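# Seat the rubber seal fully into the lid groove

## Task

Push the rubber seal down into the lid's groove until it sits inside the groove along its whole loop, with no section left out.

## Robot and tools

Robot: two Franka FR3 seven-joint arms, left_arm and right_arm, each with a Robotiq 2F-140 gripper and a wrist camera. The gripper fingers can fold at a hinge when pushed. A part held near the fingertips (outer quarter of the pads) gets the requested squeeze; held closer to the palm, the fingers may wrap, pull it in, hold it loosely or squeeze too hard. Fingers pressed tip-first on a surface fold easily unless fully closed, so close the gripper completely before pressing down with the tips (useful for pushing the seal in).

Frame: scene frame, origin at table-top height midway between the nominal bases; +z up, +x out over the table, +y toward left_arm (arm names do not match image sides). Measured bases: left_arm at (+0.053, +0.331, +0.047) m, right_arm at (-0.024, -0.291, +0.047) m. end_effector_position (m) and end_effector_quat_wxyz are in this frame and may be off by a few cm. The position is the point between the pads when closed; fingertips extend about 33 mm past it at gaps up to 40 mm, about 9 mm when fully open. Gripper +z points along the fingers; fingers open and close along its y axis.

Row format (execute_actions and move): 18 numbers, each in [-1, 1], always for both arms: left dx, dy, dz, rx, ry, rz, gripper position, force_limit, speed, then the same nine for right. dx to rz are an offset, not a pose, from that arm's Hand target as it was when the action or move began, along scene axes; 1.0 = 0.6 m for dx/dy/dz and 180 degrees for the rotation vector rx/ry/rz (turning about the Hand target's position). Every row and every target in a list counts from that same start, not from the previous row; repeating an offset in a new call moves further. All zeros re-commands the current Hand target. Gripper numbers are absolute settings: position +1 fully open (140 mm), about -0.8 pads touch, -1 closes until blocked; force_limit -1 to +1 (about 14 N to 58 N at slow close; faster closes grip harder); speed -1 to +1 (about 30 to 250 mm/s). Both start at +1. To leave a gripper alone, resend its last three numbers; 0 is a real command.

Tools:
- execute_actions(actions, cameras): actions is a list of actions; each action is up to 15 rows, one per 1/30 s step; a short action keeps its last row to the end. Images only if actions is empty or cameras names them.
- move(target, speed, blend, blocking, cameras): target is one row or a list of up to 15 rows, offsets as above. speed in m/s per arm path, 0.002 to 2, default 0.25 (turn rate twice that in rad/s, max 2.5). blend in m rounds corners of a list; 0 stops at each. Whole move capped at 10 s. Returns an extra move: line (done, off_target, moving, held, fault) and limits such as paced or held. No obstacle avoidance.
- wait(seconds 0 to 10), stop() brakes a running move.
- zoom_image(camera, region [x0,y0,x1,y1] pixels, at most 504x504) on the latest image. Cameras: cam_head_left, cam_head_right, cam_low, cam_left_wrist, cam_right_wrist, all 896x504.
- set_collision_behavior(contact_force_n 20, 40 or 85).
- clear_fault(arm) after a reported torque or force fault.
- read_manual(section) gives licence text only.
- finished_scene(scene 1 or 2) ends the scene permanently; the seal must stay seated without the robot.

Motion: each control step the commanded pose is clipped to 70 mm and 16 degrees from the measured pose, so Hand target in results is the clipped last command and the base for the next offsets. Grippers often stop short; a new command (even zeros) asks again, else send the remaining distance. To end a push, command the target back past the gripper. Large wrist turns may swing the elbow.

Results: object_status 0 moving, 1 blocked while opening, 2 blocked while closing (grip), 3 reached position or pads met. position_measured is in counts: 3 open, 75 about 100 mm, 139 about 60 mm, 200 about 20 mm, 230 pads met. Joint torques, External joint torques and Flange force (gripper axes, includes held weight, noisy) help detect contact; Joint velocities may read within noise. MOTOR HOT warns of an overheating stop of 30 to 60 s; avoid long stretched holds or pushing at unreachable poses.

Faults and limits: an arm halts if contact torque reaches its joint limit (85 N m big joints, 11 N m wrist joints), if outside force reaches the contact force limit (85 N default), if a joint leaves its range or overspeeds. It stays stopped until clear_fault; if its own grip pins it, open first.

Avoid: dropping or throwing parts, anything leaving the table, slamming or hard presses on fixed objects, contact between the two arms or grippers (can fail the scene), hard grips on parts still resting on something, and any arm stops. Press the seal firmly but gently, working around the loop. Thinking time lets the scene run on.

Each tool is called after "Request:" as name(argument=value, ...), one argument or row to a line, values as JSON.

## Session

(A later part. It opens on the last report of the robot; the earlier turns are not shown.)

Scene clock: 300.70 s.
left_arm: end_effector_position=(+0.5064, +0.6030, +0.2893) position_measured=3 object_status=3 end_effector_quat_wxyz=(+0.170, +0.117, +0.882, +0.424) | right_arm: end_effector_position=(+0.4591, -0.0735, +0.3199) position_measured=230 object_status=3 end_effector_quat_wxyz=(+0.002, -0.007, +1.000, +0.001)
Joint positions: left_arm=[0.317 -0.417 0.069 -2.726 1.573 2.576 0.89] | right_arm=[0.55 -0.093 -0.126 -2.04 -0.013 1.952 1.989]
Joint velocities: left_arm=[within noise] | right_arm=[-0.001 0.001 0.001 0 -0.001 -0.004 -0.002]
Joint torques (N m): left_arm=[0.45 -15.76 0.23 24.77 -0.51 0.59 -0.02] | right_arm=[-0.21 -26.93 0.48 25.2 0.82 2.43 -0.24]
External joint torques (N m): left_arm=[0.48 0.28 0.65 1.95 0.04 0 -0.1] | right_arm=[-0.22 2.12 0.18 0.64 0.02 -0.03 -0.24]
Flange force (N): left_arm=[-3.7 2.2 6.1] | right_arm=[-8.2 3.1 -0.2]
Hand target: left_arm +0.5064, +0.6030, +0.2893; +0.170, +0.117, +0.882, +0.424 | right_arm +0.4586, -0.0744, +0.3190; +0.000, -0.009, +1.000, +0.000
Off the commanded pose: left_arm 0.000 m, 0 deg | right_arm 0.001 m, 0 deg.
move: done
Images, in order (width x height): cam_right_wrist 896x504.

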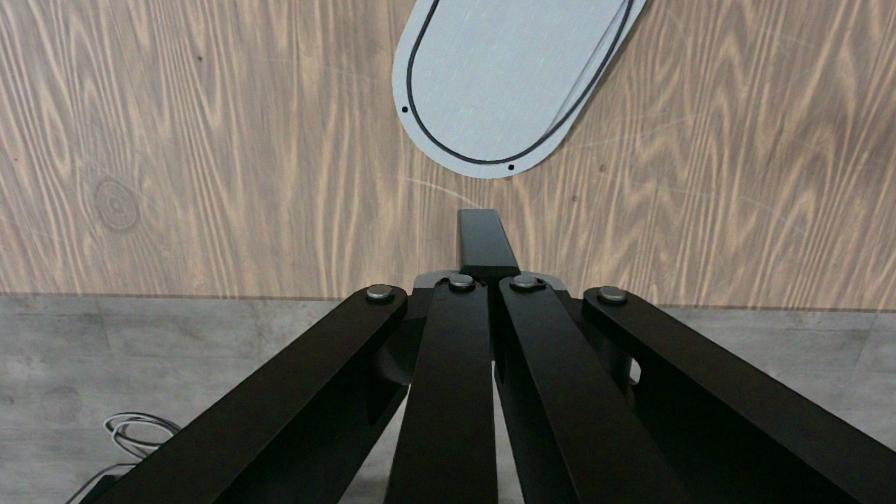

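Request:
move(
  target=[0,0,0,0,0,0,1,1,1,-0.05,0.15,-0.33,0,0,-0.15,-1,-1,-1],
  cameras=["cam_right_wrist"],
)

Scene clock: 309.47 s.
left_arm: end_effector_position=(+0.5064, +0.6030, +0.2893) position_measured=3 object_status=3 end_effector_quat_wxyz=(+0.170, +0.117, +0.882, +0.424) | right_arm: end_effector_position=(+0.4282, +0.0156, +0.1215) position_measured=230 object_status=3 end_effector_quat_wxyz=(-0.001, +0.223, +0.975, +0.000)
Joint positions: left_arm=[0.317 -0.417 0.069 -2.726 1.573 2.576 0.89] | right_arm=[0.684 0.2 -0.093 -2.22 0.03 2.417 2.595]
Joint velocities: left_arm=[within noise] | right_arm=[0 0 0.001 0 -0.001 0 0.006]
Joint torques (N m): left_arm=[0.46 -15.79 0.25 24.84 -0.52 0.57 0.04] | right_arm=[0.28 -34 -0.22 21.4 0.14 2.86 0.26]
External joint torques (N m): left_arm=[0.45 0.15 0.64 2.04 0.03 -0.02 -0.03] | right_arm=[0.32 1.6 0.2 0.32 -0.46 0.4 0.26]
Flange force (N): left_arm=[-3.7 2.6 5.5] | right_arm=[-1.3 4.5 3.5]
Hand target: left_arm +0.5064, +0.6030, +0.2893; +0.170, +0.117, +0.882, +0.424 | right_arm +0.4286, +0.0156, +0.1210; +0.000, +0.224, +0.975, +0.000
Off the commanded pose: left_arm 0.000 m, 0 deg | right_arm 0.001 m, 0 deg.
move: done
Images, in order (width x height): cam_right_wrist 896x504.

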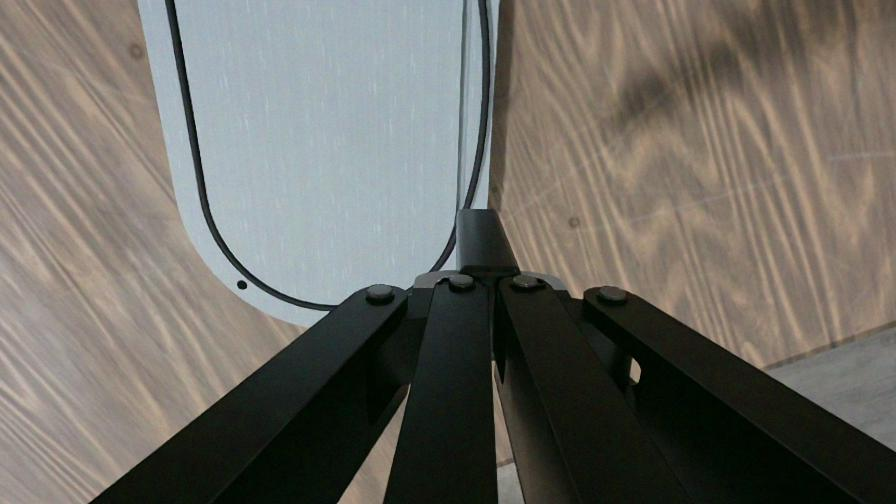

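Request:
move(
  target=[0,0,0,0,0,0,1,1,1,-0.007,0.009,-0.117,0,0,0,-1,-1,-1],
  cameras=["cam_right_wrist"],
)

Scene clock: 316.57 s.
left_arm: end_effector_position=(+0.5064, +0.6030, +0.2893) position_measured=3 object_status=3 end_effector_quat_wxyz=(+0.170, +0.117, +0.882, +0.424) | right_arm: end_effector_position=(+0.4237, +0.0197, +0.0510) position_measured=230 object_status=3 end_effector_quat_wxyz=(+0.000, +0.222, +0.975, -0.002)
Joint positions: left_arm=[0.317 -0.417 0.069 -2.726 1.573 2.576 0.89] | right_arm=[0.686 0.342 -0.079 -2.237 0.045 2.574 2.596]
Joint velocities: left_arm=[within noise] | right_arm=[0.001 -0.001 -0.001 0 -0.001 0.004 0]
Joint torques (N m): left_arm=[0.44 -15.76 0.28 24.86 -0.5 0.57 0.04] | right_arm=[-0.2 -36.33 0.62 20.02 1.03 2.9 0.14]
External joint torques (N m): left_arm=[0.43 0.15 0.66 2.1 0.05 -0.01 -0.04] | right_arm=[-0.3 1.69 1.03 1.01 0.54 0.43 0.14]
Flange force (N): left_arm=[-3.8 2.6 5.7] | right_arm=[-3.3 6.1 5.2]
Hand target: left_arm +0.5064, +0.6030, +0.2893; +0.170, +0.117, +0.882, +0.424 | right_arm +0.4244, +0.0210, +0.0508; +0.000, +0.224, +0.975, +0.000
Off the commanded pose: left_arm 0.000 m, 0 deg | right_arm 0.001 m, 0 deg.
move: done
Images, in order (width x height): cam_right_wrist 896x504.

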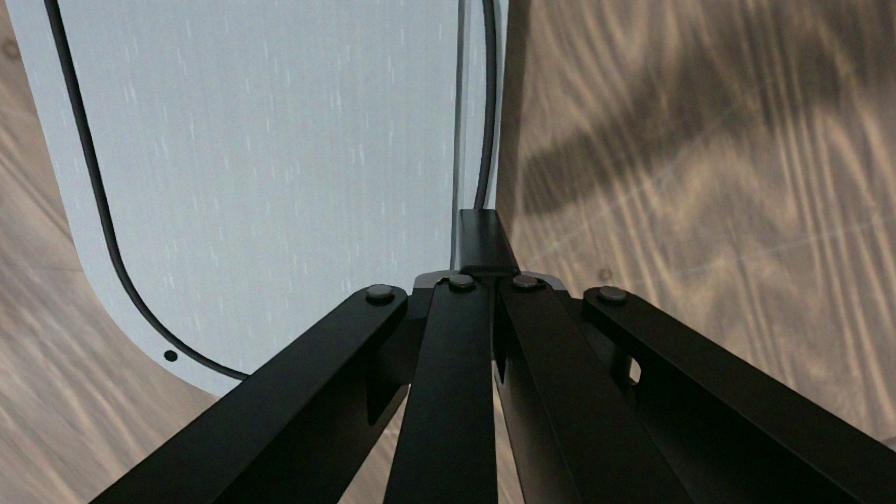

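Request:
move(
  target=[
    [0,0,0,0,0,0,1,1,1,0.0,0.0,-0.037,0,0,0,-1,-1,-1],
    [0,0,0,0,0,0,1,1,1,-0.007,-0.018,-0.037,0,0,0,-1,-1,-1],
  ],
  speed=0.03,
  cameras=["cam_right_wrist"],
)

Scene clock: 322.03 s.
left_arm: end_effector_position=(+0.5064, +0.6030, +0.2893) position_measured=3 object_status=3 end_effector_quat_wxyz=(+0.170, +0.117, +0.882, +0.424) | right_arm: end_effector_position=(+0.4239, +0.0166, +0.0348) position_measured=230 object_status=3 end_effector_quat_wxyz=(+0.005, +0.224, +0.975, +0.005)
Joint positions: left_arm=[0.317 -0.417 0.069 -2.726 1.573 2.576 0.89] | right_arm=[0.673 0.367 -0.07 -2.261 0.052 2.641 2.588]
Joint velocities: left_arm=[within noise] | right_arm=[0 0 0 -0.003 0 0.003 -0.005]
Joint torques (N m): left_arm=[0.5 -15.81 0.23 24.77 -0.51 0.56 0.03] | right_arm=[-2.16 -31.53 -0.6 16.01 0.29 2.05 -0.25]
External joint torques (N m): left_arm=[0.56 0.19 0.68 1.98 0.04 -0.04 -0.04] | right_arm=[-2.27 6.31 -0.26 -2.16 -0.16 -0.44 -0.25]
Flange force (N): left_arm=[-3.5 2.6 5.7] | right_arm=[-6.5 3.3 13.8]
Hand target: left_arm +0.5064, +0.6030, +0.2893; +0.170, +0.117, +0.882, +0.424 | right_arm +0.4202, +0.0102, +0.0286; +0.000, +0.224, +0.975, +0.000
Off the commanded pose: left_arm 0.000 m, 0 deg | right_arm 0.010 m, 1 deg.
move: off_target (right_arm)
Images, in order (width x height): cam_right_wrist 896x504.

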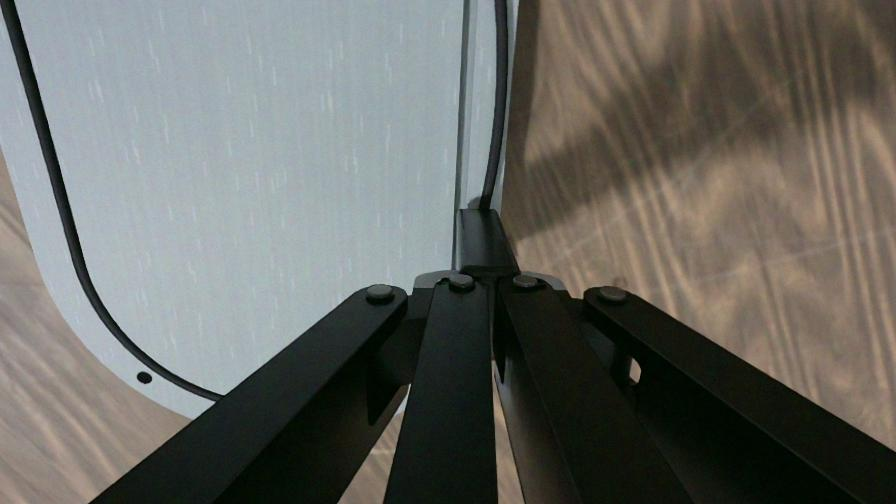

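Request:
move(
  target=[0,0,0,0,0,0,1,1,1,-0.009,-0.018,0,0,0,0,-1,-1,-1],
  speed=0.03,
  cameras=["cam_right_wrist"],
)

Scene clock: 326.23 s.
left_arm: end_effector_position=(+0.5064, +0.6030, +0.2893) position_measured=3 object_status=3 end_effector_quat_wxyz=(+0.170, +0.117, +0.882, +0.424) | right_arm: end_effector_position=(+0.4159, +0.0024, +0.0316) position_measured=230 object_status=3 end_effector_quat_wxyz=(+0.001, +0.226, +0.974, +0.002)
Joint positions: left_arm=[0.317 -0.417 0.069 -2.726 1.573 2.576 0.89] | right_arm=[0.661 0.349 -0.071 -2.302 0.052 2.654 2.578]
Joint velocities: left_arm=[within noise] | right_arm=[0 0.001 0.001 0 -0.001 0.001 -0.004]
Joint torques (N m): left_arm=[0.45 -15.75 0.22 24.8 -0.52 0.56 0.01] | right_arm=[-1.26 -33.29 -0.28 17.02 0.33 2.69 -0.21]
External joint torques (N m): left_arm=[0.45 0.26 0.61 1.98 0.03 -0.03 -0.07] | right_arm=[-1.16 3.89 0.22 -0.92 -0.11 0.21 -0.21]
Flange force (N): left_arm=[-3.8 2.3 5.9] | right_arm=[-4.1 2.9 9.9]
Hand target: left_arm +0.5064, +0.6030, +0.2893; +0.170, +0.117, +0.882, +0.424 | right_arm +0.4148, -0.0006, +0.0286; +0.000, +0.224, +0.975, +0.000
Off the commanded pose: left_arm 0.000 m, 0 deg | right_arm 0.004 m, 0 deg.
move: off_target (right_arm)
Images, in order (width x height): cam_right_wrist 896x504.

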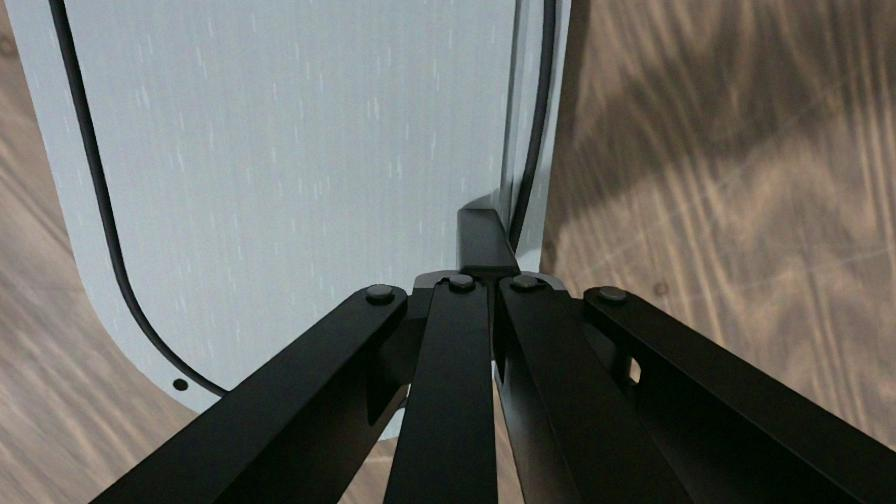

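Request:
move(
  target=[0,0,0,0,0,0,1,1,1,0.0,0.0,0.05,0,0,0,-1,-1,-1],
  cameras=["cam_right_wrist"],
)

Scene clock: 330.57 s.
left_arm: end_effector_position=(+0.5064, +0.6030, +0.2893) position_measured=3 object_status=3 end_effector_quat_wxyz=(+0.170, +0.117, +0.882, +0.424) | right_arm: end_effector_position=(+0.4156, -0.0001, +0.0582) position_measured=230 object_status=3 end_effector_quat_wxyz=(+0.000, +0.224, +0.975, +0.001)
Joint positions: left_arm=[0.317 -0.417 0.069 -2.726 1.573 2.576 0.89] | right_arm=[0.663 0.284 -0.079 -2.308 0.044 2.593 2.576]
Joint velocities: left_arm=[within noise] | right_arm=[0 -0.001 -0.001 0.002 0 -0.004 0]
Joint torques (N m): left_arm=[0.42 -15.77 0.19 24.85 -0.51 0.56 0.04] | right_arm=[0.36 -34.63 -0.17 19.19 0.03 2.55 0.19]
External joint torques (N m): left_arm=[0.42 0.17 0.57 2.12 0.04 -0.02 -0.03] | right_arm=[0.27 1.39 0.16 0.39 -0.44 0.07 0.19]
Flange force (N): left_arm=[-4.0 2.6 5.7] | right_arm=[-1.3 4.1 3.2]
Hand target: left_arm +0.5064, +0.6030, +0.2893; +0.170, +0.117, +0.882, +0.424 | right_arm +0.4148, -0.0006, +0.0586; +0.000, +0.224, +0.975, +0.000
Off the commanded pose: left_arm 0.000 m, 0 deg | right_arm 0.001 m, 0 deg.
move: done
Images, in order (width x height): cam_right_wrist 896x504.

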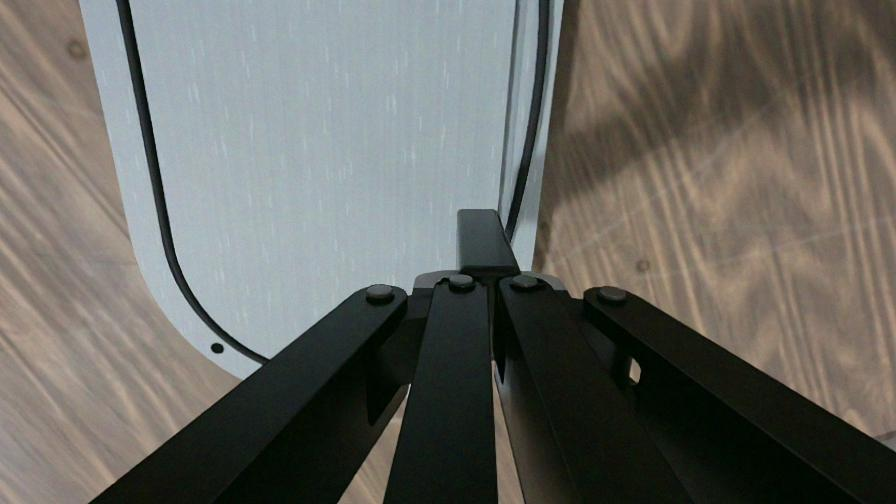

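Request:
move(
  target=[
    [0,0,0,0,0,0,1,1,1,0.0,0.032,-0.02,0,0,0,-1,-1,-1],
    [0,0,0,0,0,0,1,1,1,-0.007,0.02,-0.055,0,0,0,-1,-1,-1],
    [0,0,0,0,0,0,1,1,1,-0.013,0.006,-0.06,0,0,0,-1,-1,-1],
  ],
  speed=0.03,
  cameras=["cam_right_wrist"],
)

Scene clock: 338.60 s.
left_arm: end_effector_position=(+0.5064, +0.6030, +0.2893) position_measured=3 object_status=3 end_effector_quat_wxyz=(+0.170, +0.117, +0.882, +0.424) | right_arm: end_effector_position=(+0.4146, +0.0129, +0.0341) position_measured=230 object_status=3 end_effector_quat_wxyz=(+0.009, +0.223, +0.975, +0.010)
Joint positions: left_arm=[0.317 -0.417 0.069 -2.726 1.573 2.576 0.89] | right_arm=[0.675 0.343 -0.068 -2.31 0.052 2.678 2.59]
Joint velocities: left_arm=[within noise] | right_arm=[0 -0.001 0.001 -0.002 0 0.003 -0.005]
Joint torques (N m): left_arm=[0.49 -15.78 0.16 24.91 -0.51 0.56 -0.04] | right_arm=[-2.42 -26.57 -0.93 13.02 0.42 1.84 -0.13]
External joint torques (N m): left_arm=[0.43 0.22 0.49 2.05 0.05 -0.01 -0.11] | right_arm=[-2.41 10.29 -0.54 -4.83 -0.01 -0.69 -0.13]
Flange force (N): left_arm=[-4.0 2.1 5.9] | right_arm=[-6.1 2.0 22.8]
Hand target: left_arm +0.5064, +0.6030, +0.2893; +0.170, +0.117, +0.882, +0.424 | right_arm +0.4070, +0.0030, +0.0226; +0.000, +0.224, +0.975, +0.000
Off the commanded pose: left_arm 0.000 m, 0 deg | right_arm 0.017 m, 2 deg.
move: off_target (right_arm)
Images, in order (width x height): cam_right_wrist 896x504.

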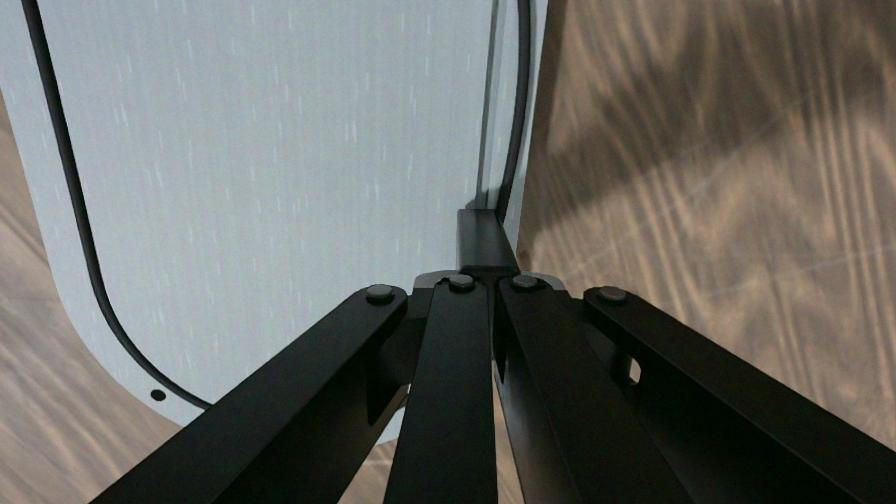

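Request:
move(
  target=[
    [0,0,0,0,0,0,1,1,1,-0.008,-0.016,0.0,0,0,0,-1,-1,-1],
    [0,0,0,0,0,0,1,1,1,-0.008,-0.016,-0.012,0,0,0,-1,-1,-1],
    [0,0,0,0,0,0,1,1,1,0.01,0.012,0.045,0,0,0,-1,-1,-1],
  ],
  speed=0.03,
  cameras=["cam_right_wrist"],
)

Scene clock: 346.03 s.
left_arm: end_effector_position=(+0.5064, +0.6030, +0.2893) position_measured=3 object_status=3 end_effector_quat_wxyz=(+0.170, +0.117, +0.882, +0.424) | right_arm: end_effector_position=(+0.4129, +0.0100, +0.0484) position_measured=230 object_status=3 end_effector_quat_wxyz=(+0.000, +0.224, +0.975, +0.000)
Joint positions: left_arm=[0.317 -0.417 0.069 -2.726 1.573 2.576 0.89] | right_arm=[0.679 0.315 -0.076 -2.293 0.047 2.606 2.592]
Joint velocities: left_arm=[within noise] | right_arm=[-0.002 -0.001 0 0 0 -0.004 0.003]
Joint torques (N m): left_arm=[0.44 -15.84 0.27 24.74 -0.52 0.56 0] | right_arm=[0.27 -35.39 -0.27 19.71 0.09 2.43 0.24]
External joint torques (N m): left_arm=[0.43 0.02 0.66 2.04 0.03 -0.02 -0.08] | right_arm=[0.38 1.28 0.26 1.19 -0.38 -0.04 0.24]
Flange force (N): left_arm=[-3.4 2.6 5.2] | right_arm=[-2.4 6.6 2.8]
Hand target: left_arm +0.5064, +0.6030, +0.2893; +0.170, +0.117, +0.882, +0.424 | right_arm +0.4130, +0.0102, +0.0496; +0.000, +0.224, +0.975, +0.000
Off the commanded pose: left_arm 0.000 m, 0 deg | right_arm 0.001 m, 0 deg.
move: done
Images, in order (width x height): cam_right_wrist 896x504.

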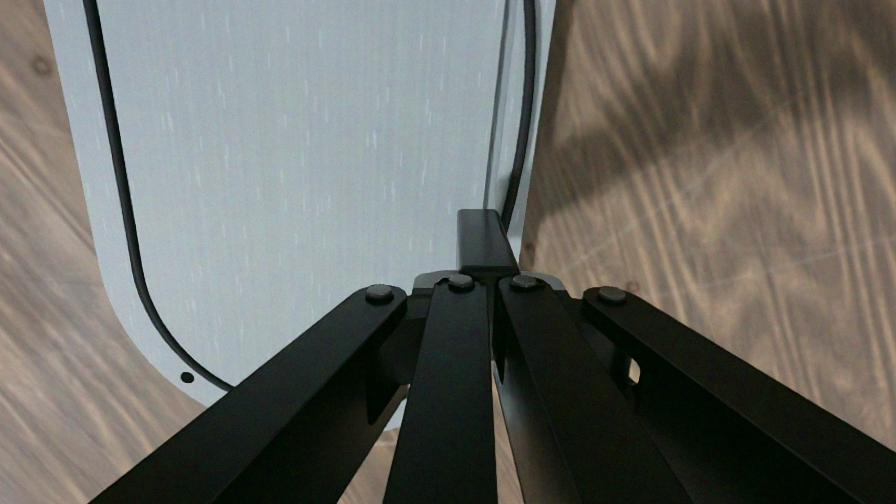

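Request:
move(
  target=[0,0,0,0,0,0,1,1,1,0.0,0.05,0.3,0,0,0,-1,-1,-1],
  cameras=["cam_right_wrist"],
)

Request:
zoom_image(
  camera="cam_right_wrist",
  region=[200, 0, 600, 290],
)

Scene clock: 352.37 s.
left_arm: end_effector_position=(+0.5064, +0.6030, +0.2893) position_measured=3 object_status=3 end_effector_quat_wxyz=(+0.170, +0.117, +0.882, +0.424) | right_arm: end_effector_position=(+0.4140, +0.0406, +0.2307) position_measured=230 object_status=3 end_effector_quat_wxyz=(+0.001, +0.223, +0.975, +0.002)
Joint positions: left_arm=[0.317 -0.417 0.069 -2.726 1.573 2.576 0.89] | right_arm=[0.716 0.038 -0.073 -2.119 0.006 2.162 2.665]
Joint velocities: left_arm=[within noise] | right_arm=[-0.002 0 -0.001 0.001 0 -0.004 0.007]
Joint torques (N m): left_arm=[0.49 -15.8 0.2 24.84 -0.51 0.56 0] | right_arm=[0.09 -30.6 0.89 24.51 0.3 2.31 0.16]
External joint torques (N m): left_arm=[0.51 0.16 0.62 2.11 0.04 -0.03 -0.07] | right_arm=[0.13 2.07 0.97 0.92 -0.47 -0.17 0.16]
Flange force (N): left_arm=[-3.8 2.5 5.9] | right_arm=[-3.0 8.8 0.7]
Hand target: left_arm +0.5064, +0.6030, +0.2893; +0.170, +0.117, +0.882, +0.424 | right_arm +0.4130, +0.0402, +0.2296; +0.000, +0.224, +0.975, +0.000
Off the commanded pose: left_arm 0.000 m, 0 deg | right_arm 0.002 m, 0 deg.
move: done
Images, in order (width x height): cam_right_wrist 896x504.

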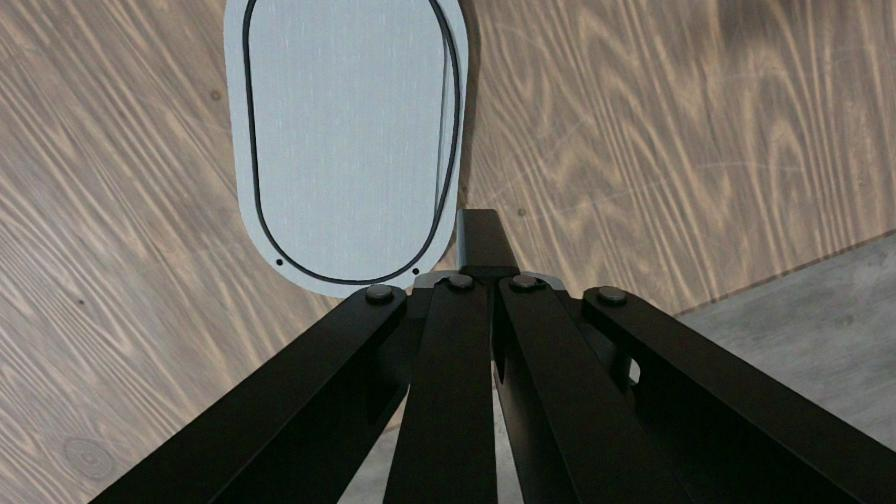

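Scaled by 1.260 from the camera's 896x504 image, which has a finer 1280x720 frame.

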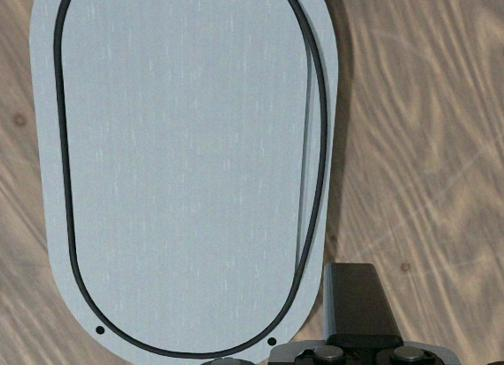

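Request:
move(
  target=[0,0,0,0,0,0,1,1,1,-0.063,0.028,-0.3,0,0,0,-1,-1,-1],
  cameras=["cam_right_wrist"],
)

Scene clock: 360.57 s.
left_arm: end_effector_position=(+0.5064, +0.6030, +0.2893) position_measured=3 object_status=3 end_effector_quat_wxyz=(+0.170, +0.117, +0.882, +0.424) | right_arm: end_effector_position=(+0.3748, +0.0560, +0.0503) position_measured=230 object_status=3 end_effector_quat_wxyz=(+0.000, +0.221, +0.975, -0.002)
Joint positions: left_arm=[0.317 -0.417 0.069 -2.726 1.573 2.576 0.89] | right_arm=[0.754 0.307 -0.04 -2.297 0.02 2.601 2.72]
Joint velocities: left_arm=[within noise] | right_arm=[0 0 0 0.001 -0.001 0.005 0.004]
Joint torques (N m): left_arm=[0.46 -15.81 0.26 24.81 -0.51 0.56 0.01] | right_arm=[-0.05 -34.46 0.63 19.68 0.87 2.9 0.25]
External joint torques (N m): left_arm=[0.4 0.2 0.61 1.97 0.04 -0.01 -0.06] | right_arm=[0.07 1.99 0.79 1.17 0.39 0.44 0.25]
Flange force (N): left_arm=[-3.7 2.3 5.6] | right_arm=[-2.3 7.6 5.8]
Hand target: left_arm +0.5064, +0.6030, +0.2893; +0.170, +0.117, +0.882, +0.424 | right_arm +0.3752, +0.0570, +0.0496; +0.000, +0.224, +0.975, +0.000
Off the commanded pose: left_arm 0.000 m, 0 deg | right_arm 0.001 m, 0 deg.
move: done
Images, in order (width x height): cam_right_wrist 896x504.

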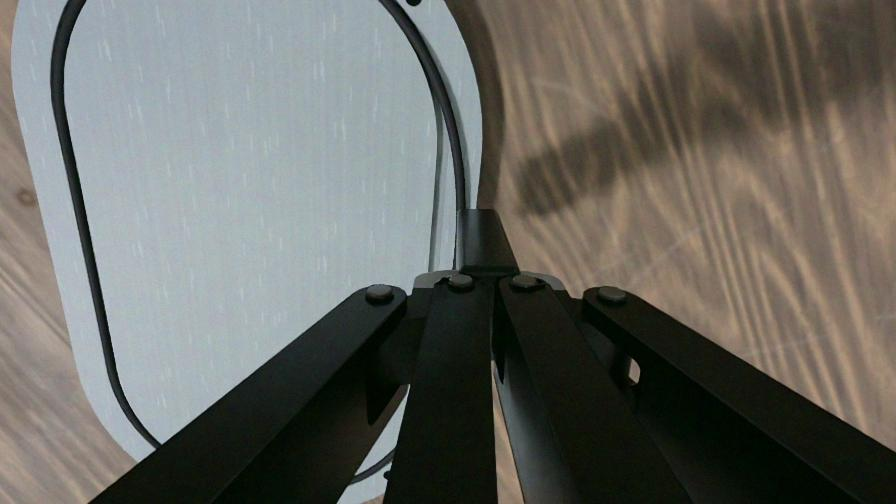

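Request:
move(
  target=[
    [0,0,0,0,0,0,1,1,1,-0.004,-0.008,-0.033,0,0,0,-1,-1,-1],
    [0,0,0,0,0,0,1,1,1,-0.013,-0.028,-0.035,0,0,0,-1,-1,-1],
  ],
  speed=0.03,
  cameras=["cam_right_wrist"],
)

Scene clock: 367.37 s.
left_arm: end_effector_position=(+0.5064, +0.6030, +0.2893) position_measured=3 object_status=3 end_effector_quat_wxyz=(+0.170, +0.117, +0.882, +0.424) | right_arm: end_effector_position=(+0.3709, +0.0474, +0.0352) position_measured=230 object_status=3 end_effector_quat_wxyz=(+0.005, +0.223, +0.975, +0.006)
Joint positions: left_arm=[0.317 -0.417 0.069 -2.726 1.573 2.576 0.89] | right_arm=[0.743 0.317 -0.035 -2.346 0.023 2.677 2.714]
Joint velocities: left_arm=[within noise] | right_arm=[-0.001 -0.001 0 -0.001 -0.001 0.004 -0.003]
Joint torques (N m): left_arm=[0.48 -15.78 0.29 24.76 -0.51 0.57 0.03] | right_arm=[-1.88 -29.02 -0.57 14.43 0.45 2.17 -0.17]
External joint torques (N m): left_arm=[0.44 0.17 0.64 2.03 0.04 0 -0.04] | right_arm=[-1.88 6.95 -0.56 -3.29 0.03 -0.35 -0.17]
Flange force (N): left_arm=[-3.7 2.5 5.6] | right_arm=[-4.4 1.4 15.9]
Hand target: left_arm +0.5064, +0.6030, +0.2893; +0.170, +0.117, +0.882, +0.424 | right_arm +0.3674, +0.0402, +0.0286; +0.000, +0.224, +0.975, +0.000
Off the commanded pose: left_arm 0.000 m, 0 deg | right_arm 0.010 m, 1 deg.
move: off_target (right_arm)
Images, in order (width x height): cam_right_wrist 896x504.

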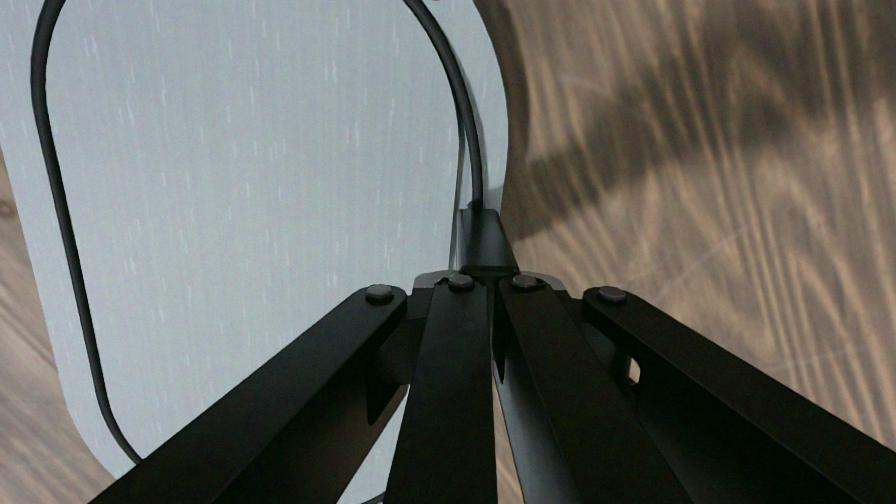

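Request:
move(
  target=[
    [0,0,0,0,0,0,1,1,1,-0.009,-0.019,0.0,0,0,0,-1,-1,-1],
  ],
  speed=0.03,
  cameras=["cam_right_wrist"],
)

Scene clock: 371.60 s.
left_arm: end_effector_position=(+0.5064, +0.6030, +0.2893) position_measured=3 object_status=3 end_effector_quat_wxyz=(+0.170, +0.117, +0.882, +0.424) | right_arm: end_effector_position=(+0.3637, +0.0323, +0.0321) position_measured=230 object_status=3 end_effector_quat_wxyz=(+0.002, +0.225, +0.974, +0.003)
Joint positions: left_arm=[0.317 -0.417 0.069 -2.726 1.573 2.576 0.89] | right_arm=[0.73 0.297 -0.036 -2.388 0.023 2.692 2.704]
Joint torques (N m): left_arm=[0.45 -15.77 0.23 24.8 -0.51 0.57 0.06] | right_arm=[-1.27 -31.33 0.2 16.3 0.31 2.5 -0.18]
External joint torques (N m): left_arm=[0.43 0.19 0.59 2.01 0.04 -0.01 -0.02] | right_arm=[-1.17 3.63 0.32 -1 -0.11 0 -0.18]
Flange force (N): left_arm=[-3.8 2.5 5.5] | right_arm=[-3.5 2.7 9.2]
Hand target: left_arm +0.5064, +0.6030, +0.2893; +0.170, +0.117, +0.882, +0.424 | right_arm +0.3620, +0.0288, +0.0286; +0.000, +0.224, +0.975, +0.000
Off the commanded pose: left_arm 0.000 m, 0 deg | right_arm 0.005 m, 0 deg.
move: off_target (right_arm)
Images, in order (width x height): cam_right_wrist 896x504.

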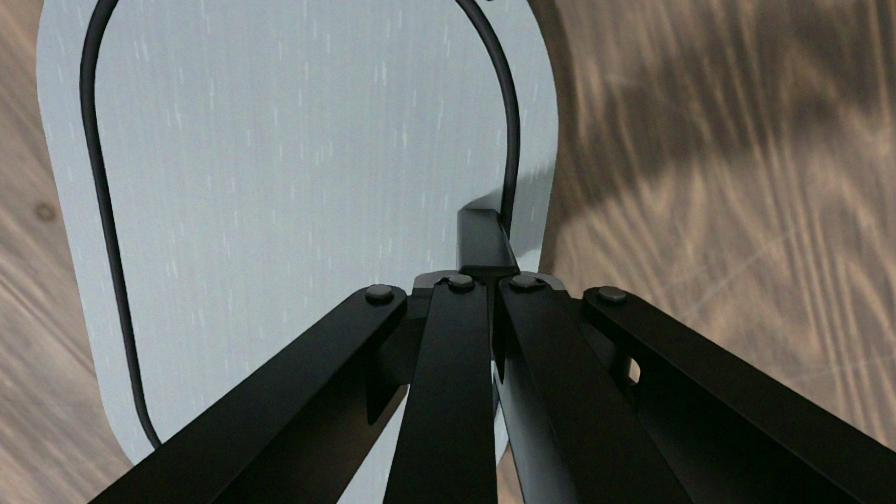

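Looks snapped. Lift and view whole.

Request:
move(
  target=[
    [0,0,0,0,0,0,1,1,1,0.002,0.006,0.06,0,0,0,-1,-1,-1],
    [0,0,0,0,0,0,1,1,1,0.09,0.04,0.36,0,0,0,-1,-1,-1],
  ],
  cameras=["cam_right_wrist"],
)

Request:
zoom_image(
  camera="cam_right_wrist",
  region=[200, 0, 600, 290],
)

Scene clock: 379.00 s.
left_arm: end_effector_position=(+0.5064, +0.6030, +0.2893) position_measured=3 object_status=3 end_effector_quat_wxyz=(+0.170, +0.117, +0.882, +0.424) | right_arm: end_effector_position=(+0.4158, +0.0547, +0.2457) position_measured=230 object_status=3 end_effector_quat_wxyz=(+0.001, +0.226, +0.974, +0.002)
Joint positions: left_arm=[0.317 -0.417 0.069 -2.726 1.573 2.576 0.89] | right_arm=[0.72 0.052 -0.059 -2.062 0.006 2.118 2.689]
Joint velocities: left_arm=[within noise] | right_arm=[0.001 -0.001 0.001 0.001 0.001 -0.004 -0.001]
Joint torques (N m): left_arm=[0.51 -15.77 0.25 24.73 -0.52 0.57 0.04] | right_arm=[-0.27 -31.34 0.12 24.71 0.31 2.37 -0.12]
External joint torques (N m): left_arm=[0.52 0.23 0.66 1.91 0.03 -0.02 -0.04] | right_arm=[-0.35 2.19 0.09 0.81 -0.48 -0.11 -0.12]
Flange force (N): left_arm=[-3.5 2.5 5.6] | right_arm=[-4.5 8.2 0.8]
Hand target: left_arm +0.5064, +0.6030, +0.2893; +0.170, +0.117, +0.882, +0.424 | right_arm +0.4160, +0.0528, +0.2446; +0.000, +0.224, +0.975, +0.000
Off the commanded pose: left_arm 0.000 m, 0 deg | right_arm 0.002 m, 0 deg.
move: done
Images, in order (width x height): cam_right_wrist 896x504.

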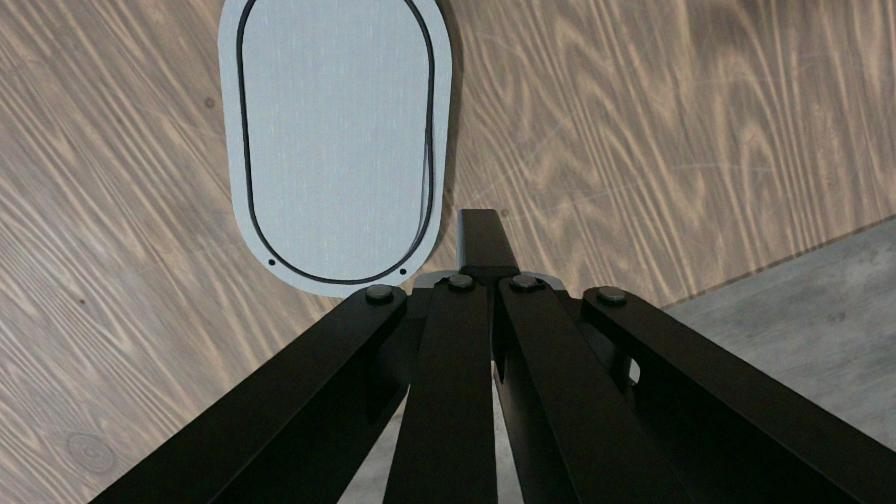

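Scaled by 1.260 from the camera's 896x504 image, which has a finer 1280x720 frame.

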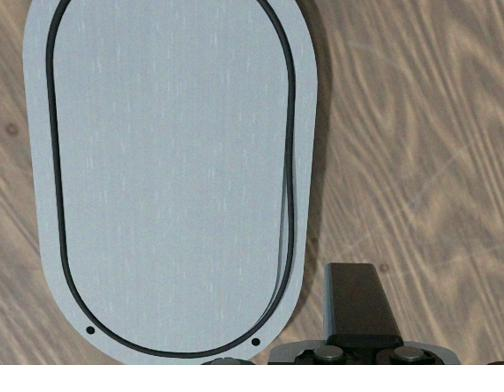

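Request:
move(
  target=[0,0,0,0,0,0,1,1,1,0.022,-0.05,-0.323,0,0,0,-1,-1,-1],
  cameras=["cam_right_wrist"],
)

Scene clock: 384.17 s.
left_arm: end_effector_position=(+0.5064, +0.6030, +0.2893) position_measured=3 object_status=3 end_effector_quat_wxyz=(+0.170, +0.117, +0.882, +0.424) | right_arm: end_effector_position=(+0.4283, +0.0223, +0.0513) position_measured=230 object_status=3 end_effector_quat_wxyz=(+0.000, +0.226, +0.974, -0.002)
Joint positions: left_arm=[0.317 -0.417 0.069 -2.726 1.573 2.576 0.89] | right_arm=[0.663 0.352 -0.059 -2.219 0.034 2.567 2.61]
Joint velocities: left_arm=[within noise] | right_arm=[0.001 -0.001 0 0.001 -0.001 0.003 -0.003]
Joint torques (N m): left_arm=[0.49 -15.81 0.19 24.81 -0.51 0.57 0.03] | right_arm=[0.15 -36.52 1.07 20.22 0.72 2.89 -0.22]
External joint torques (N m): left_arm=[0.55 0.19 0.64 2 0.03 -0.03 -0.05] | right_arm=[0.32 1.85 1.52 1.17 0.22 0.43 -0.22]
Flange force (N): left_arm=[-3.6 2.5 5.7] | right_arm=[-3.3 7.1 5.3]
Hand target: left_arm +0.5064, +0.6030, +0.2893; +0.170, +0.117, +0.882, +0.424 | right_arm +0.4292, +0.0228, +0.0508; +0.000, +0.224, +0.975, +0.000
Off the commanded pose: left_arm 0.000 m, 0 deg | right_arm 0.001 m, 0 deg.
move: done
Images, in order (width x height): cam_right_wrist 896x504.

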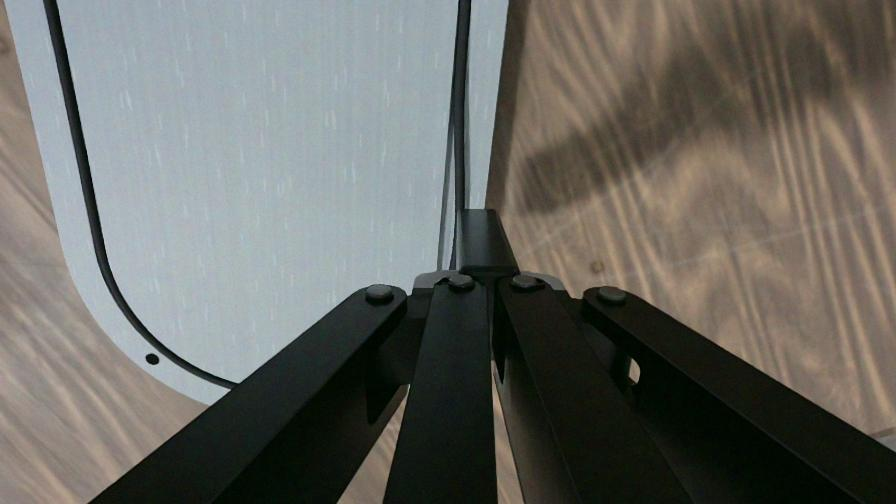

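Request:
move(
  target=[
    [0,0,0,0,0,0,1,1,1,-0.005,-0.01,-0.02,0,0,0,-1,-1,-1],
    [0,0,0,0,0,0,1,1,1,-0.005,-0.01,-0.035,0,0,0,-1,-1,-1],
    [0,0,0,0,0,0,1,1,1,-0.018,-0.036,-0.037,0,0,0,-1,-1,-1],
  ],
  speed=0.03,
  cameras=["cam_right_wrist"],
)

Scene clock: 391.37 s.
left_arm: end_effector_position=(+0.5064, +0.6030, +0.2893) position_measured=3 object_status=3 end_effector_quat_wxyz=(+0.170, +0.117, +0.882, +0.424) | right_arm: end_effector_position=(+0.4192, +0.0038, +0.0315) position_measured=230 object_status=3 end_effector_quat_wxyz=(+0.001, +0.225, +0.974, +0.001)
Joint positions: left_arm=[0.317 -0.417 0.069 -2.726 1.573 2.576 0.89] | right_arm=[0.635 0.356 -0.048 -2.288 0.035 2.646 2.589]
Joint velocities: left_arm=[within noise] | right_arm=[-0.001 0 0.001 0 0.001 0 -0.007]
Joint torques (N m): left_arm=[0.43 -15.77 0.25 24.81 -0.52 0.57 0.03] | right_arm=[-1.33 -32.75 0.09 17.09 0.35 2.89 -0.25]
External joint torques (N m): left_arm=[0.45 0.24 0.66 1.93 0.03 -0.02 -0.05] | right_arm=[-1.43 4.63 0.18 -0.89 -0.08 0.41 -0.25]
Flange force (N): left_arm=[-3.6 2.4 5.7] | right_arm=[-5.2 3.7 12.0]
Hand target: left_arm +0.5064, +0.6030, +0.2893; +0.170, +0.117, +0.882, +0.424 | right_arm +0.4184, +0.0012, +0.0286; +0.000, +0.224, +0.975, +0.000
Off the commanded pose: left_arm 0.000 m, 0 deg | right_arm 0.004 m, 0 deg.
move: off_target (right_arm)
Images, in order (width x height): cam_right_wrist 896x504.

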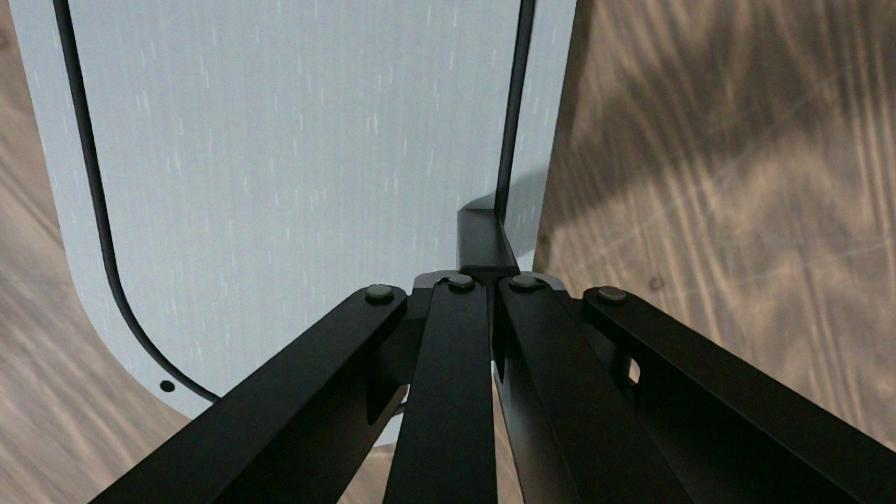

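Request:
move(
  target=[
    [0,0,0,0,0,0,1,1,1,0.0,0.004,0.06,0,0,0,-1,-1,-1],
    [0,0,0,0,0,0,1,1,1,0.07,-0.02,0.4,0,0,0,-1,-1,-1],
  ],
  cameras=["cam_right_wrist"],
)

Request:
zoom_image(
  camera="cam_right_wrist",
  region=[260, 0, 600, 290],
)

Scene clock: 397.67 s.
left_arm: end_effector_position=(+0.5064, +0.6030, +0.2893) position_measured=3 object_status=3 end_effector_quat_wxyz=(+0.170, +0.117, +0.882, +0.424) | right_arm: end_effector_position=(+0.4605, -0.0091, +0.2697) position_measured=230 object_status=3 end_effector_quat_wxyz=(+0.001, +0.227, +0.974, +0.002)
Joint positions: left_arm=[0.317 -0.417 0.069 -2.726 1.573 2.576 0.89] | right_arm=[0.611 0.033 -0.089 -2.022 0.006 2.059 2.551]
Joint velocities: left_arm=[within noise] | right_arm=[0 0 -0.001 0.001 0 -0.005 -0.001]
Joint torques (N m): left_arm=[0.44 -15.75 0.19 24.77 -0.52 0.57 0.02] | right_arm=[-0.19 -30.95 0.26 24.95 0.32 2.42 -0.13]
External joint torques (N m): left_arm=[0.46 0.24 0.61 1.97 0.03 -0.02 -0.05] | right_arm=[-0.22 2.14 0.28 0.78 -0.49 -0.04 -0.13]
Flange force (N): left_arm=[-3.8 2.4 5.7] | right_arm=[-5.2 7.5 0.4]
Hand target: left_arm +0.5064, +0.6030, +0.2893; +0.170, +0.117, +0.882, +0.424 | right_arm +0.4604, -0.0108, +0.2686; +0.000, +0.224, +0.975, +0.000
Off the commanded pose: left_arm 0.000 m, 0 deg | right_arm 0.002 m, 0 deg.
move: done
Images, in order (width x height): cam_right_wrist 896x504.

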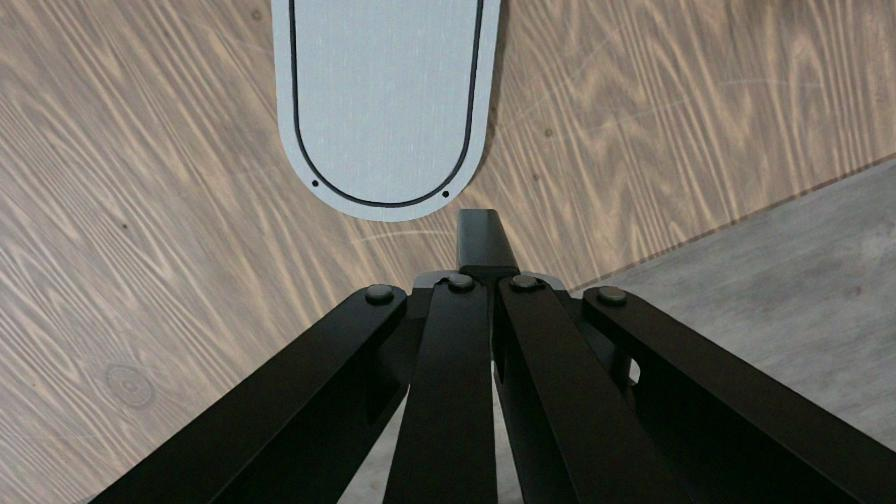

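Scaled by 1.482 from the camera's 896x504 image, which has a finer 1280x720 frame.

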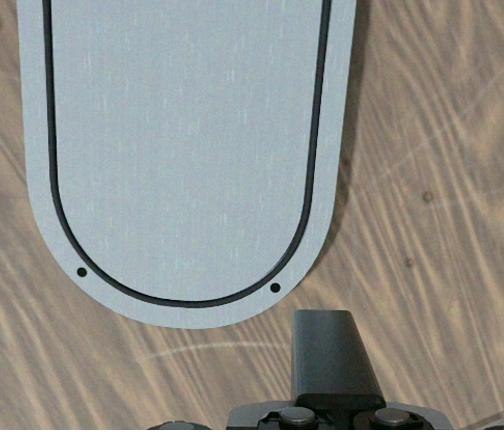

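Request:
move(
  target=[0,0,0,0,0,0,1,1,1,0.019,-0.127,-0.365,0,0,0,-1,-1,-1],
  cameras=["cam_right_wrist"],
)

Scene clock: 411.20 s.
left_arm: end_effector_position=(+0.5064, +0.6030, +0.2893) position_measured=3 object_status=3 end_effector_quat_wxyz=(+0.170, +0.117, +0.882, +0.424) | right_arm: end_effector_position=(+0.4709, -0.0871, +0.0501) position_measured=230 object_status=3 end_effector_quat_wxyz=(+0.000, +0.226, +0.974, -0.001)
Joint positions: left_arm=[0.317 -0.417 0.069 -2.726 1.573 2.576 0.89] | right_arm=[0.494 0.323 -0.102 -2.274 0.058 2.592 2.378]
Joint velocities: left_arm=[within noise] | right_arm=[0.001 0 0.001 0.001 0 0.001 -0.007]
Joint torques (N m): left_arm=[0.43 -15.79 0.23 24.79 -0.52 0.56 -0.01] | right_arm=[-0.64 -35.15 0.43 19.8 0.68 2.88 -0.31]
External joint torques (N m): left_arm=[0.46 0.17 0.66 2.02 0.03 -0.03 -0.09] | right_arm=[-0.77 1.81 1 1.15 0.22 0.44 -0.31]
Flange force (N): left_arm=[-3.7 2.4 5.7] | right_arm=[-6.2 4.9 5.8]
Hand target: left_arm +0.5064, +0.6030, +0.2893; +0.170, +0.117, +0.882, +0.424 | right_arm +0.4718, -0.0870, +0.0496; +0.000, +0.224, +0.975, +0.000
Off the commanded pose: left_arm 0.000 m, 0 deg | right_arm 0.001 m, 0 deg.
move: done
Images, in order (width x height): cam_right_wrist 896x504.

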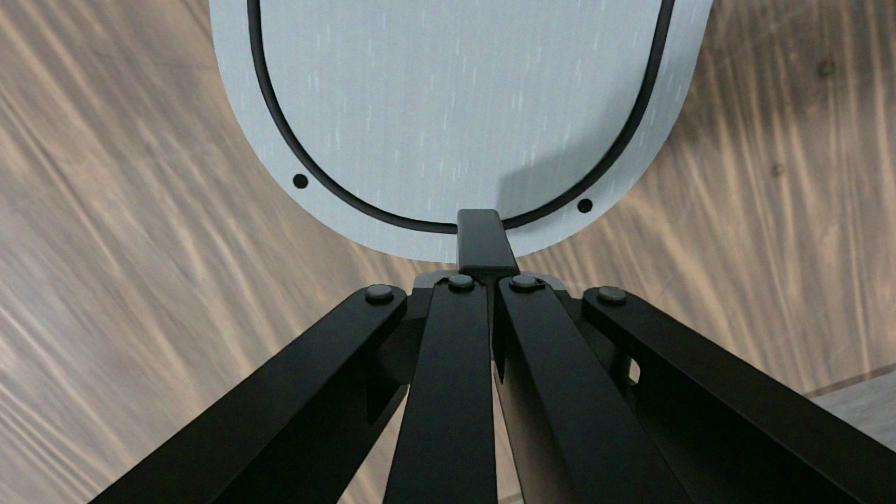

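Request:
move(
  target=[
    [0,0,0,0,0,0,1,1,1,-0.013,-0.017,-0.046,0,0,0,-1,-1,-1],
    [0,0,0,0,0,0,1,1,1,0,0,-0.01,0,0,0,-1,-1,-1],
    [0,0,0,0,0,0,1,1,1,0.014,0.049,-0.01,0,0,0,-1,-1,-1],
    [0,0,0,0,0,0,1,1,1,0.001,0.032,-0.046,0,0,0,-1,-1,-1],
    [0,0,0,0,0,0,1,1,1,0.014,0.049,-0.01,0,0,0,-1,-1,-1],
    [0,0,0,0,0,0,1,1,1,0.007,0.095,-0.01,0,0,0,-1,-1,-1],
    [0,0,0,0,0,0,1,1,1,-0.006,0.078,-0.046,0,0,0,-1,-1,-1],
    [0,0,0,0,0,0,1,1,1,0.007,0.095,0,0,0,0,-1,-1,-1],
  ],
  speed=0.06,
  cameras=["cam_right_wrist"],
)

Scene clock: 428.73 s.
left_arm: end_effector_position=(+0.5064, +0.6030, +0.2893) position_measured=3 object_status=3 end_effector_quat_wxyz=(+0.170, +0.117, +0.882, +0.424) | right_arm: end_effector_position=(+0.4762, -0.0300, +0.0488) position_measured=230 object_status=3 end_effector_quat_wxyz=(+0.000, +0.223, +0.975, +0.000)
Joint positions: left_arm=[0.317 -0.417 0.069 -2.726 1.573 2.576 0.89] | right_arm=[0.583 0.388 -0.104 -2.171 0.071 2.557 2.453]
Joint velocities: left_arm=[within noise] | right_arm=[0.001 0 0 -0.001 0 -0.004 0.002]
Joint torques (N m): left_arm=[0.48 -15.76 0.21 24.8 -0.5 0.57 -0.04] | right_arm=[0.14 -37.95 -0.71 20.29 0.25 2.35 0.25]
External joint torques (N m): left_arm=[0.47 0.24 0.6 2 0.05 -0.01 -0.12] | right_arm=[0.28 1.61 0.31 1.03 -0.25 -0.11 0.25]
Flange force (N): left_arm=[-3.8 2.2 6.1] | right_arm=[-3.7 6.6 3.2]
Hand target: left_arm +0.5064, +0.6030, +0.2893; +0.170, +0.117, +0.882, +0.424 | right_arm +0.4760, -0.0300, +0.0496; +0.000, +0.224, +0.975, +0.000
Off the commanded pose: left_arm 0.000 m, 0 deg | right_arm 0.001 m, 0 deg.
move: done
Images, in order (width x height): cam_right_wrist 896x504.

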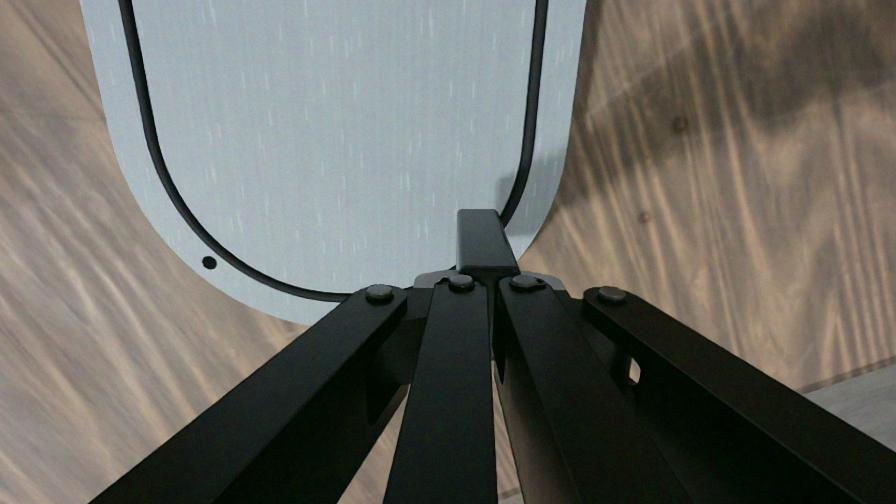

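Request:
move(
  target=[
    [0,0,0,0,0,0,1,1,1,-0.035,0.053,-0.01,0,0,0,-1,-1,-1],
    [0,0,0,0,0,0,1,1,1,-0.048,0.036,-0.046,0,0,0,-1,-1,-1],
    [0,0,0,0,0,0,1,1,1,-0.035,0.053,-0.01,0,0,0,-1,-1,-1],
    [0,0,0,0,0,0,1,1,1,-0.082,0.079,-0.01,0,0,0,-1,-1,-1],
    [0,0,0,0,0,0,1,1,1,-0.095,0.062,-0.046,0,0,0,-1,-1,-1],
    [0,0,0,0,0,0,1,1,1,-0.082,0.079,-0.0,0,0,0,-1,-1,-1],
  ],
  speed=0.06,
  cameras=["cam_right_wrist"],
)

Scene clock: 443.43 s.
left_arm: end_effector_position=(+0.5064, +0.6030, +0.2893) position_measured=3 object_status=3 end_effector_quat_wxyz=(+0.170, +0.117, +0.882, +0.424) | right_arm: end_effector_position=(+0.4270, +0.0174, +0.0488) position_measured=230 object_status=3 end_effector_quat_wxyz=(+0.000, +0.223, +0.975, +0.000)
Joint positions: left_arm=[0.317 -0.417 0.069 -2.726 1.573 2.576 0.89] | right_arm=[0.722 0.349 -0.121 -2.237 0.079 2.583 2.566]
Joint velocities: left_arm=[within noise] | right_arm=[0.001 0 0 -0.001 0 -0.003 0.001]
Joint torques (N m): left_arm=[0.47 -15.74 0.25 24.87 -0.51 0.55 0.07] | right_arm=[0.36 -36.45 -0.85 19.93 0.19 2.44 0.23]
External joint torques (N m): left_arm=[0.45 0.29 0.63 2.02 0.04 -0.03 0] | right_arm=[0.28 1.56 0.06 1.03 -0.29 -0.03 0.23]
Flange force (N): left_arm=[-4.0 2.5 5.9] | right_arm=[-2.7 6.6 3.3]
Hand target: left_arm +0.5064, +0.6030, +0.2893; +0.170, +0.117, +0.882, +0.424 | right_arm +0.4268, +0.0174, +0.0496; +0.000, +0.224, +0.975, +0.000
Off the commanded pose: left_arm 0.000 m, 0 deg | right_arm 0.001 m, 0 deg.
move: done
Images, in order (width x height): cam_right_wrist 896x504.

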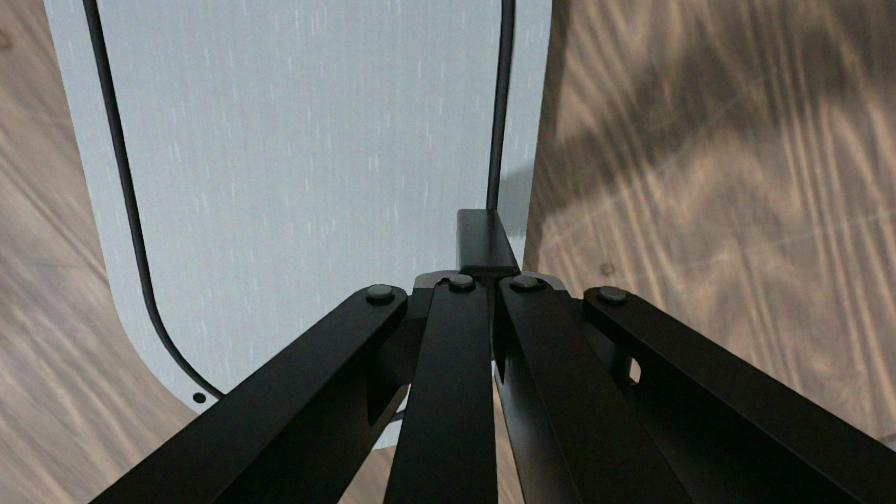

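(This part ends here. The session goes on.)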